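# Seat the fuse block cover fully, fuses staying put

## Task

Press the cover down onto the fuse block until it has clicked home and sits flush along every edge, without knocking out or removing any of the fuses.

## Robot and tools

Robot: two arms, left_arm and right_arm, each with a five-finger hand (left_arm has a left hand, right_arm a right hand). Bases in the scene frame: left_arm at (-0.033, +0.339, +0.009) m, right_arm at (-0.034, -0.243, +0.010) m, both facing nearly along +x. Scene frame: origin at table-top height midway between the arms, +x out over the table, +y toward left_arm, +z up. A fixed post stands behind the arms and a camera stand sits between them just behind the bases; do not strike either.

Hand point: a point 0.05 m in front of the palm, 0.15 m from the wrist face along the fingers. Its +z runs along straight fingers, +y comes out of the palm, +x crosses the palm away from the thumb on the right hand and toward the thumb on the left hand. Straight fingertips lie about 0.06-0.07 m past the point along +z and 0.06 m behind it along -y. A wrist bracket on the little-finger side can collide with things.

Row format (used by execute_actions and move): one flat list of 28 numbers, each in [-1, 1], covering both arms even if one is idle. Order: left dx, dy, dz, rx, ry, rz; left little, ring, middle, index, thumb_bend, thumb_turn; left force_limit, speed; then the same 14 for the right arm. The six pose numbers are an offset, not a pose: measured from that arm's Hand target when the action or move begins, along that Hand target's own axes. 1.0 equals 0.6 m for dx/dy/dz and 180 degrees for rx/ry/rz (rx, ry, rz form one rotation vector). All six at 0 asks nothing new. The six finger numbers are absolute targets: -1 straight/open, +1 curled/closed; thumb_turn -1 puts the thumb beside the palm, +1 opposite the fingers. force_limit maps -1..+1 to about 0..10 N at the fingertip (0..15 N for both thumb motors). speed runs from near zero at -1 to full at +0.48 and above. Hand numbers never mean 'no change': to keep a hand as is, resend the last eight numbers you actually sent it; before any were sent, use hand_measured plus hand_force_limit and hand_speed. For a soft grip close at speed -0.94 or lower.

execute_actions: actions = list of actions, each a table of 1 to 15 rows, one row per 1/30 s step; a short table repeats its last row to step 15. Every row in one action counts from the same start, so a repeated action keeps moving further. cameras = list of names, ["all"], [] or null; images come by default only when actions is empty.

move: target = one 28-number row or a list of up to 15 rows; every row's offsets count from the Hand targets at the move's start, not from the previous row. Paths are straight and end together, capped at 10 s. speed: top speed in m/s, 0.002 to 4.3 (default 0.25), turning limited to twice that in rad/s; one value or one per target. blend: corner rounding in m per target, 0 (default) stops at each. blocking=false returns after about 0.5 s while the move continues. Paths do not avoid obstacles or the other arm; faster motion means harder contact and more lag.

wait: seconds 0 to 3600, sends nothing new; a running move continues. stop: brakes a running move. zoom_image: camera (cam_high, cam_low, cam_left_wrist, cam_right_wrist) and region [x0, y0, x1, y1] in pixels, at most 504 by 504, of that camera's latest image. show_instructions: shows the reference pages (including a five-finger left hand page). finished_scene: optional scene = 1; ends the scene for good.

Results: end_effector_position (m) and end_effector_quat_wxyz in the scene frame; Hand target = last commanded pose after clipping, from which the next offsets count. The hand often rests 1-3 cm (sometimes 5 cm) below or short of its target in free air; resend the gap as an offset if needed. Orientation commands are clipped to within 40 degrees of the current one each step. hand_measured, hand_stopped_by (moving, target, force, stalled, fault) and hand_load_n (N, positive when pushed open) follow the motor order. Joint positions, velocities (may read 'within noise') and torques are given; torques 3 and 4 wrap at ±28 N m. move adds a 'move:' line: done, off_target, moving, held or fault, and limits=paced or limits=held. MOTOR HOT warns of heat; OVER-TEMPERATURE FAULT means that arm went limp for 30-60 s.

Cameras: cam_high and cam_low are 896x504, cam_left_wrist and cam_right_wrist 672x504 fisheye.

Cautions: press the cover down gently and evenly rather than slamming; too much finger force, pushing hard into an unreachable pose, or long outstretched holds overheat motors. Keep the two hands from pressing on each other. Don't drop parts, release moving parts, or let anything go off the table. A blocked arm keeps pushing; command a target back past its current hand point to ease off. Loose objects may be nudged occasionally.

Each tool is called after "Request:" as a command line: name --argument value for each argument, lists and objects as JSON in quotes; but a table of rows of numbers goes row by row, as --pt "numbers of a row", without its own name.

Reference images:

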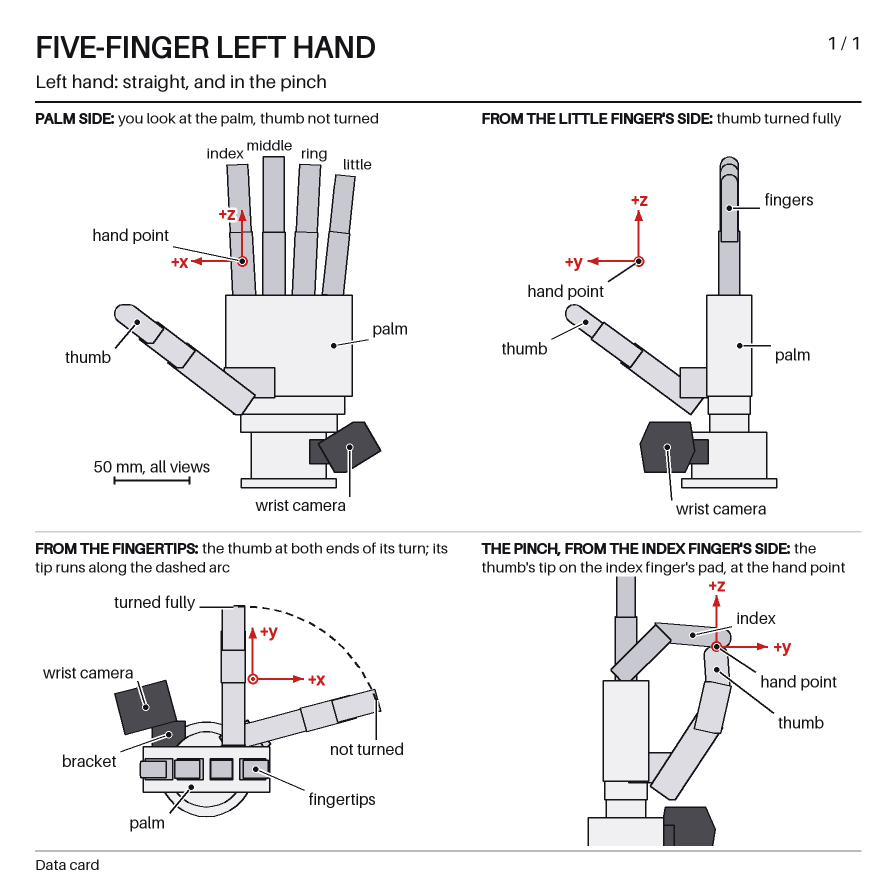

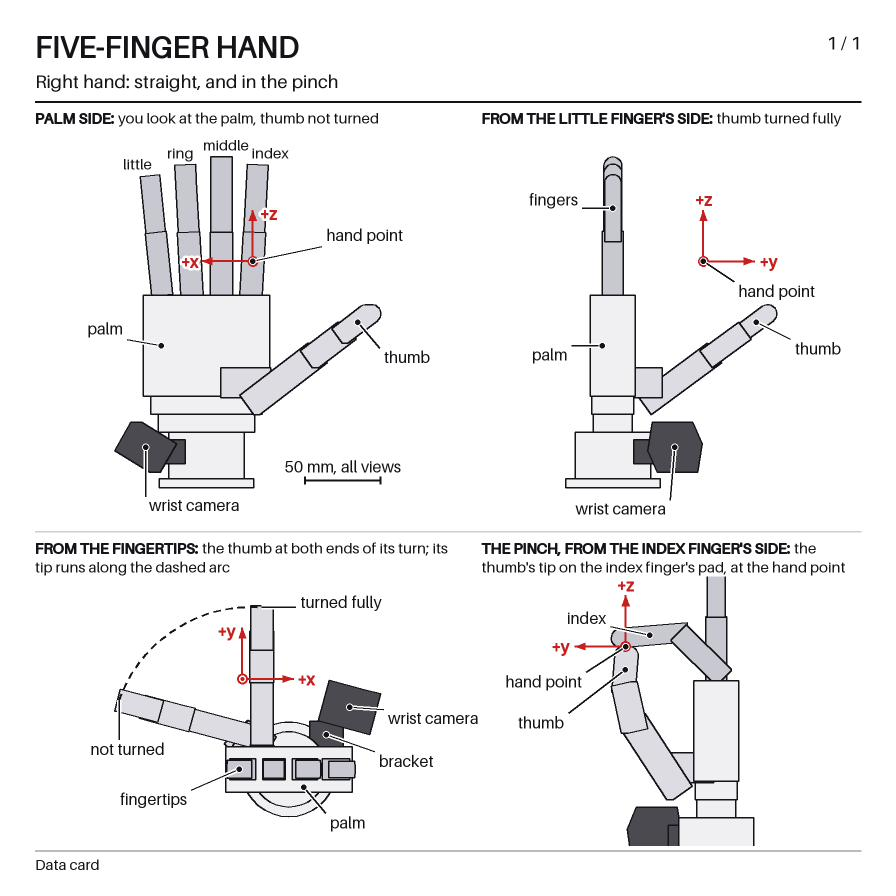

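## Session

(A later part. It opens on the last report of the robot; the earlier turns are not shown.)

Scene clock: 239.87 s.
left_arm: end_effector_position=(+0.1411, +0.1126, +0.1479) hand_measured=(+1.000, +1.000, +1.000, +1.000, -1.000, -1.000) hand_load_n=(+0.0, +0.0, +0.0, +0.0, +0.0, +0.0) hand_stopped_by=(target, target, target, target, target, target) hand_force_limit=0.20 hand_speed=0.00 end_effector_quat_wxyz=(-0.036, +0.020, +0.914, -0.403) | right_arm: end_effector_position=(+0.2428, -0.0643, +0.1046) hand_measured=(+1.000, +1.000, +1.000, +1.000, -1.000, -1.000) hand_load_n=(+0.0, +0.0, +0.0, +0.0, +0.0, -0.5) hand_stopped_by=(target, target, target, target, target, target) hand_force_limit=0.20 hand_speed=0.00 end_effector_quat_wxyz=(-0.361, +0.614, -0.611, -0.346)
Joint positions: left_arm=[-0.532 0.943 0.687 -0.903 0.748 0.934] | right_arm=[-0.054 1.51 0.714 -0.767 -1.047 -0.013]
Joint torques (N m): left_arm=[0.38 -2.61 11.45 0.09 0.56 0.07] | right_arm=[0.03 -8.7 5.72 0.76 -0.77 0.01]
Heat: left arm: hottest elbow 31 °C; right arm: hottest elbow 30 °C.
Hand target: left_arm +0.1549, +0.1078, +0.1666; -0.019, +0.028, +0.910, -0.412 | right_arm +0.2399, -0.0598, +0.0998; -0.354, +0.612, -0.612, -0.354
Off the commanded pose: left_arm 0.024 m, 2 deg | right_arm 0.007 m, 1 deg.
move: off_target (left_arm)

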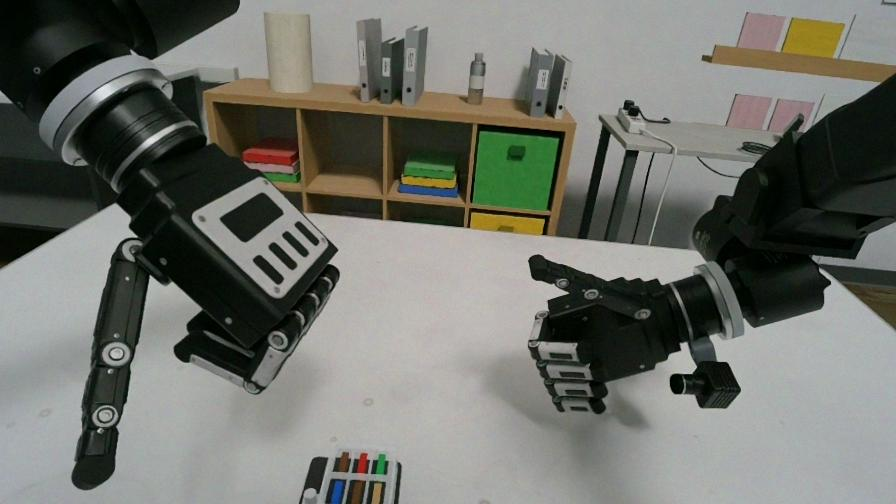

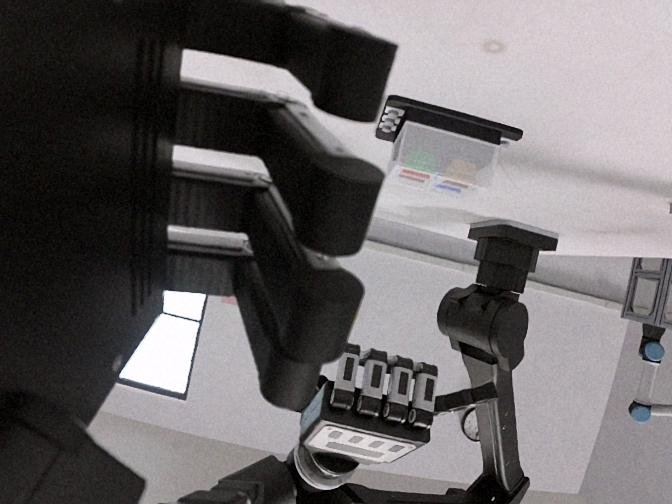

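Request:
zoom_image --camera "cam_right_wrist" --region '[440, 110, 480, 140]'

Request:
zoom_image --camera "cam_right_wrist" --region '[396, 98, 436, 128]'

Scaled by 12.600 from the camera's image (finer frame: 960x720).

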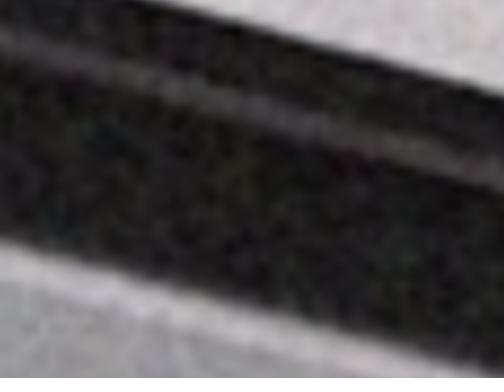

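Scaled by 12.600 from the camera's image (finer frame: 960x720).

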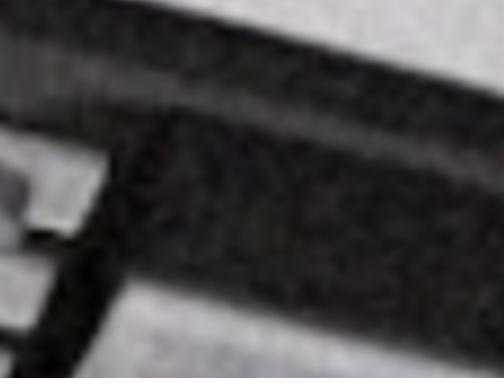

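Request:
move --pt "-0.0344 0.0903 0.1675 0 0 0 1 1 1 1 -1 -1 0.2 0 0 0 0 0 0 0 1 1 1 1 -1 -1 0.2 0" --pt "-0.0344 0.1441 0.2148 0 0 0 1 1 1 1 -1 -1 0.2 0 0 0 0 0 0 0 1 1 1 1 -1 -1 0.2 0" --speed '[0.12,0.04]' --blend '[0.005,0]' --cameras '["cam_low","cam_right_wrist","cam_left_wrist"]'

Request:
zoom_image --camera "cam_right_wrist" --region '[370, 80, 530, 210]'

Scene clock: 246.87 s.
left_arm: end_effector_position=(+0.1776, +0.0659, +0.0267) hand_measured=(+1.000, +1.000, +1.000, +1.000, -1.000, -1.000) hand_load_n=(+0.5, -0.5, +0.0, +0.0, +0.0, -0.5) hand_stopped_by=(target, target, target, target, target, target) hand_force_limit=0.20 hand_speed=0.00 end_effector_quat_wxyz=(-0.009, +0.033, +0.907, -0.419) | right_arm: end_effector_position=(+0.2428, -0.0643, +0.1047) hand_measured=(+1.000, +1.000, +1.000, +1.000, -1.000, -1.000) hand_load_n=(+0.0, +0.5, +0.0, +0.0, +0.0, +0.0) hand_stopped_by=(target, target, target, target, target, target) hand_force_limit=0.20 hand_speed=0.00 end_effector_quat_wxyz=(-0.361, +0.613, -0.612, -0.346)
Joint positions: left_arm=[-0.606 1.282 0.534 -0.284 0.713 0.846] | right_arm=[-0.054 1.51 0.714 -0.767 -1.047 -0.012]
Joint torques (N m): left_arm=[-0.91 -3.72 5.82 1.21 0.19 -0.18] | right_arm=[-0.44 -8.64 5.64 0.62 -0.79 0.01]
Heat: left arm: hottest elbow 32 °C; right arm: hottest elbow 30 °C.
Hand target: left_arm +0.1712, +0.0667, +0.0164; -0.019, +0.028, +0.910, -0.412 | right_arm +0.2399, -0.0598, +0.0998; -0.354, +0.612, -0.612, -0.354
Off the commanded pose: left_arm 0.012 m, 2 deg | right_arm 0.007 m, 1 deg.
move: off_target (left_arm)
Images, in order (width x height): cam_low 896x504, cam_left_wrist 672x504, cam_right_wrist 672x504.

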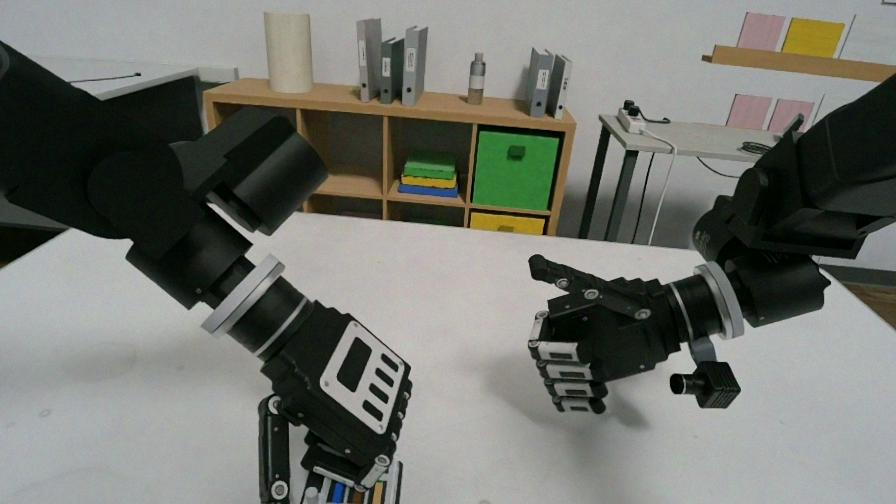

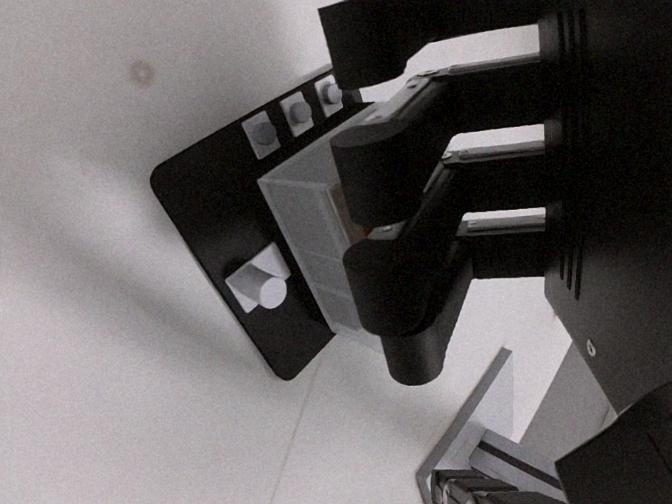

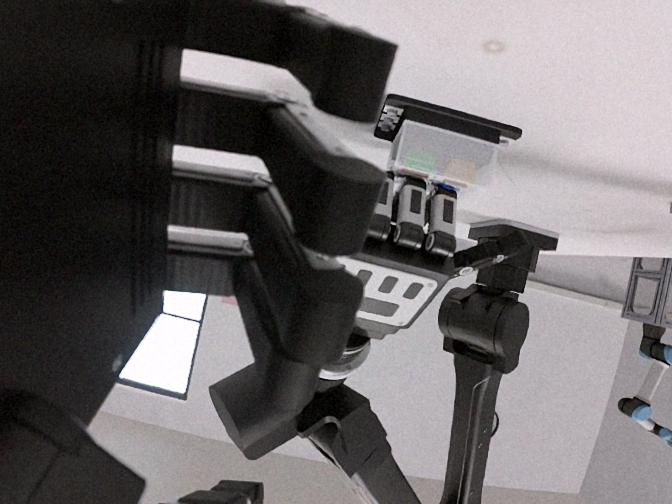

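Scaled by 3.150 from the camera's image (finer frame: 960x720).

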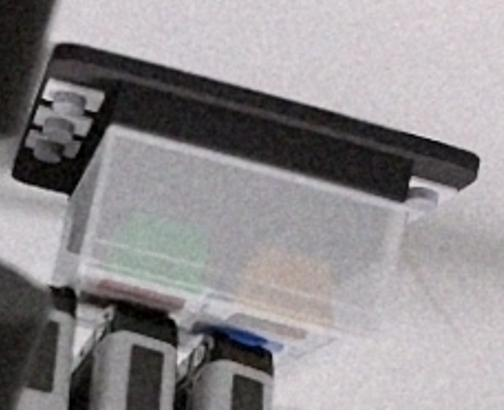

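Request:
move --target '[0.1165,0.2841,0.0553,0,0,0,1,1,1,1,-1,-1,0.2,0,0,0,0,0,0,0,1,1,1,1,-1,-1,0.2,0]' --speed 0.06 --cameras '["cam_right_wrist","cam_left_wrist"]'

Request:
zoom_image --camera "cam_right_wrist" --region '[370, 80, 530, 210]'

Request:
zoom_image --camera "cam_right_wrist" --region '[470, 110, 530, 160]'

Scene clock: 250.97 s.
left_arm: end_effector_position=(+0.1800, +0.0708, +0.0173) hand_measured=(+1.000, +1.000, +1.000, +1.000, -1.000, -1.000) hand_load_n=(+0.0, +0.5, +0.0, +0.0, +0.0, +0.0) hand_stopped_by=(target, target, target, target, target, target) hand_force_limit=0.20 hand_speed=0.00 end_effector_quat_wxyz=(+0.073, +0.095, +0.844, -0.524) | right_arm: end_effector_position=(+0.2428, -0.0643, +0.1047) hand_measured=(+1.000, +1.000, +1.000, +1.000, -1.000, -1.000) hand_load_n=(+0.0, +0.0, +0.0, +0.0, +0.0, +0.0) hand_stopped_by=(target, target, target, target, target, target) hand_force_limit=0.20 hand_speed=0.00 end_effector_quat_wxyz=(-0.361, +0.613, -0.612, -0.346)
Joint positions: left_arm=[-0.513 1.274 0.337 0.161 0.889 0.9] | right_arm=[-0.054 1.51 0.714 -0.767 -1.047 -0.012]
Joint torques (N m): left_arm=[3.02 4.95 -7.1 -2.92 -3.44 1.4] | right_arm=[-0.03 -8.35 5.75 0.64 -0.77 0.03]
Heat: left arm: hottest elbow 31 °C; right arm: hottest elbow 29 °C.
Hand target: left_arm +0.1056, +0.1588, -0.1328; -0.019, +0.028, +0.910, -0.412 | right_arm +0.2399, -0.0598, +0.0998; -0.354, +0.612, -0.612, -0.354
Off the commanded pose: left_arm 0.189 m, 20 deg | right_arm 0.007 m, 1 deg.
move: off_target (left_arm)
Images, in order (width x height): cam_left_wrist 672x504, cam_right_wrist 672x504.

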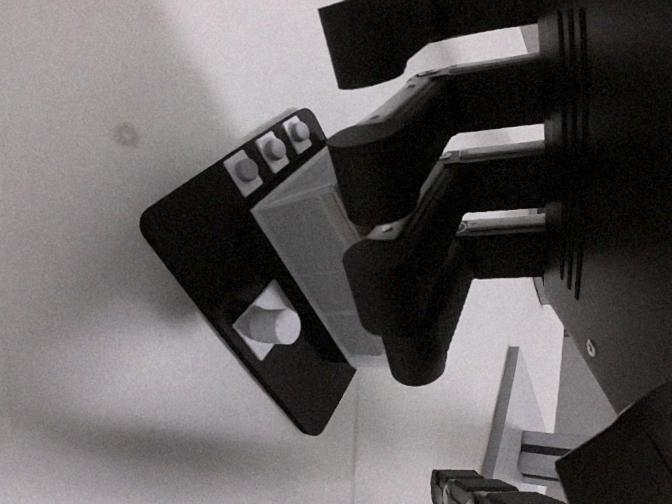

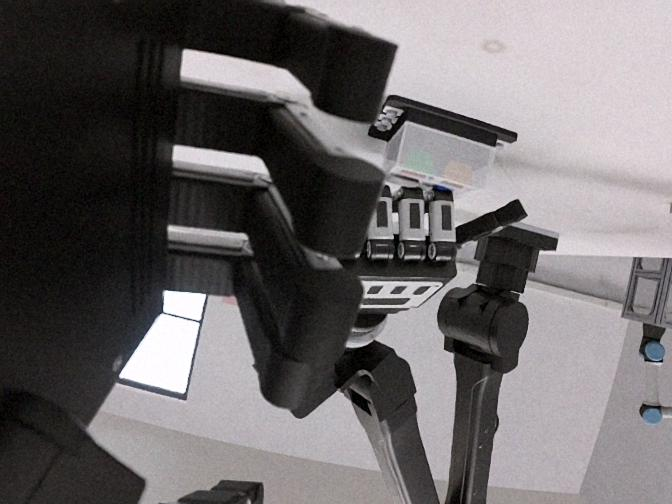

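Scaled by 3.150 from the camera's image (finer frame: 960x720).

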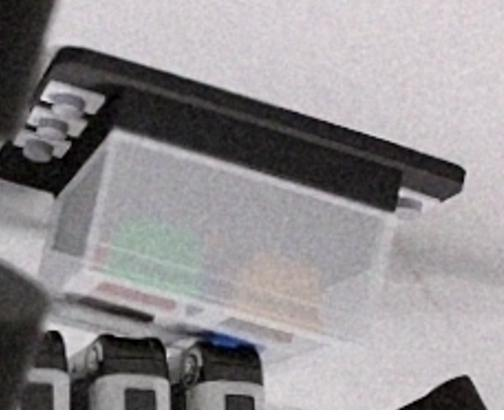

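Scaled by 8.400 from the camera's image (finer frame: 960x720).

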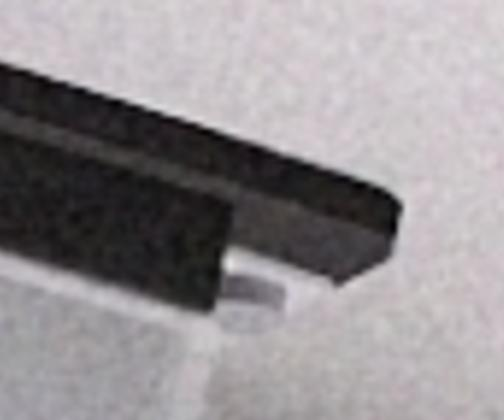

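Request:
move --pt "-0.1165 -0.2841 -0.0553 0 0 0 1 1 1 1 -1 -1 0.2 0 0 0 0 0 0 0 1 1 1 1 -1 -1 0.2 0" --pt "-0.1 -0.40 -0.17 0 0 0 1 1 1 1 -1 -1 0.2 0 0 0 0 0 0 0 1 1 1 1 -1 -1 0.2 0" --speed '[0.08,0.12]' --blend '[0.005,0]' --cameras '["cam_low","cam_right_wrist","cam_left_wrist"]'

Request:
zoom_image --camera "cam_right_wrist" --region '[370, 80, 530, 210]'

Request:
zoom_image --camera "cam_left_wrist" --region '[80, 40, 340, 300]'

Scene clock: 255.20 s.
left_arm: end_effector_position=(+0.1522, +0.0820, +0.0970) hand_measured=(+1.000, +1.000, +1.000, +1.000, -1.000, -1.000) hand_load_n=(+0.0, +0.0, +0.0, +0.0, +0.0, +0.0) hand_stopped_by=(target, target, target, target, target, target) hand_force_limit=0.20 hand_speed=0.00 end_effector_quat_wxyz=(-0.031, +0.022, +0.913, -0.405) | right_arm: end_effector_position=(+0.2428, -0.0643, +0.1047) hand_measured=(+1.000, +1.000, +1.000, +1.000, -1.000, -1.000) hand_load_n=(+0.0, +0.0, +0.0, +0.0, +0.0, +0.0) hand_stopped_by=(target, target, target, target, target, target) hand_force_limit=0.20 hand_speed=0.00 end_effector_quat_wxyz=(-0.361, +0.613, -0.612, -0.346)
Joint positions: left_arm=[-0.609 1.071 0.614 -0.629 0.713 0.84] | right_arm=[-0.054 1.51 0.714 -0.767 -1.047 -0.012]
Joint torques (N m): left_arm=[-0.38 -4.54 10.65 0.17 0.26 -0.09] | right_arm=[-0.32 -8.88 5.68 0.68 -0.79 0.01]
Heat: left arm: hottest elbow 31 °C; right arm: hottest elbow 29 °C.
Hand target: left_arm +0.1628, +0.0732, +0.1142; -0.019, +0.028, +0.910, -0.412 | right_arm +0.2399, -0.0598, +0.0998; -0.354, +0.612, -0.612, -0.354
Off the commanded pose: left_arm 0.022 m, 2 deg | right_arm 0.007 m, 1 deg.
move: off_target (left_arm)
Images, in order (width x height): cam_low 896x504, cam_left_wrist 672x504, cam_right_wrist 672x504.

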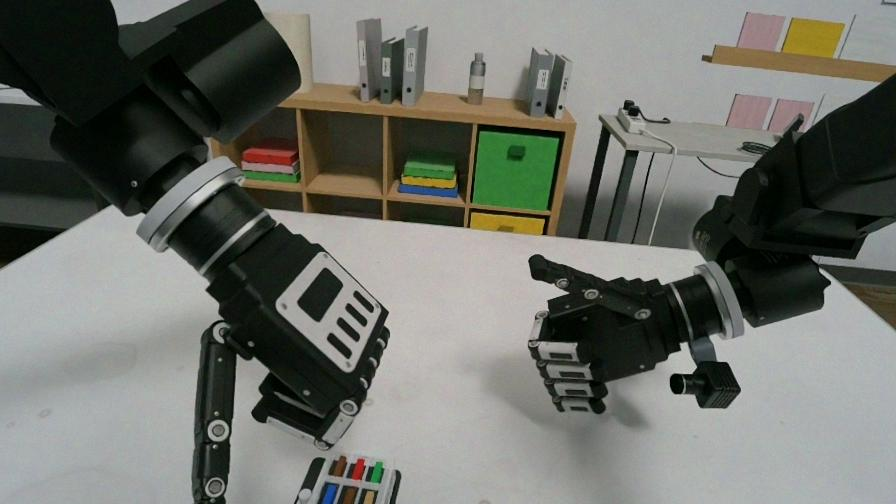

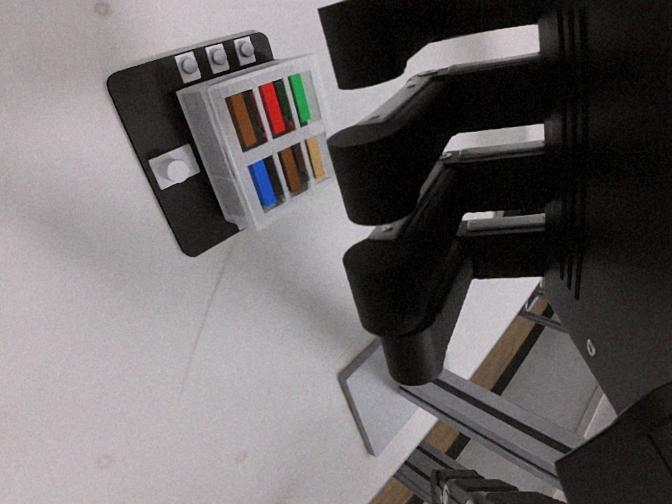

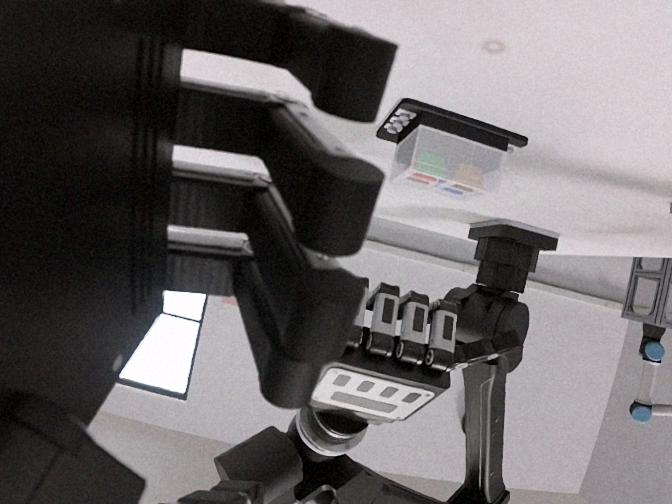

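Scaled by 3.150 from the camera's image (finer frame: 960x720).

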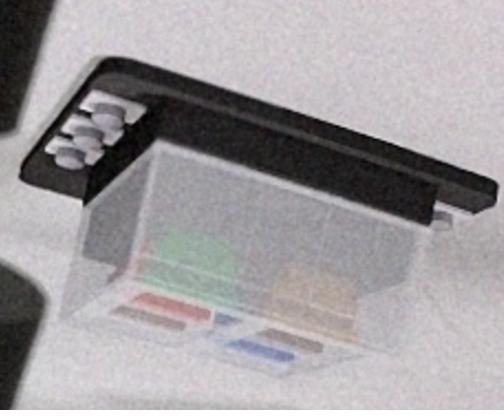

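Scaled by 1.938 from the camera's image (finer frame: 960x720).

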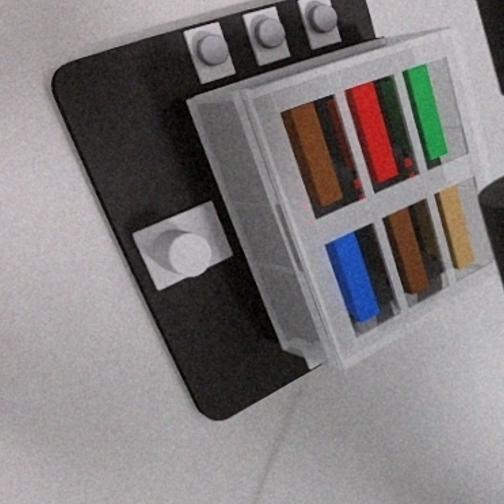

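Request:
finished_scene

The scene is finished: the task was done.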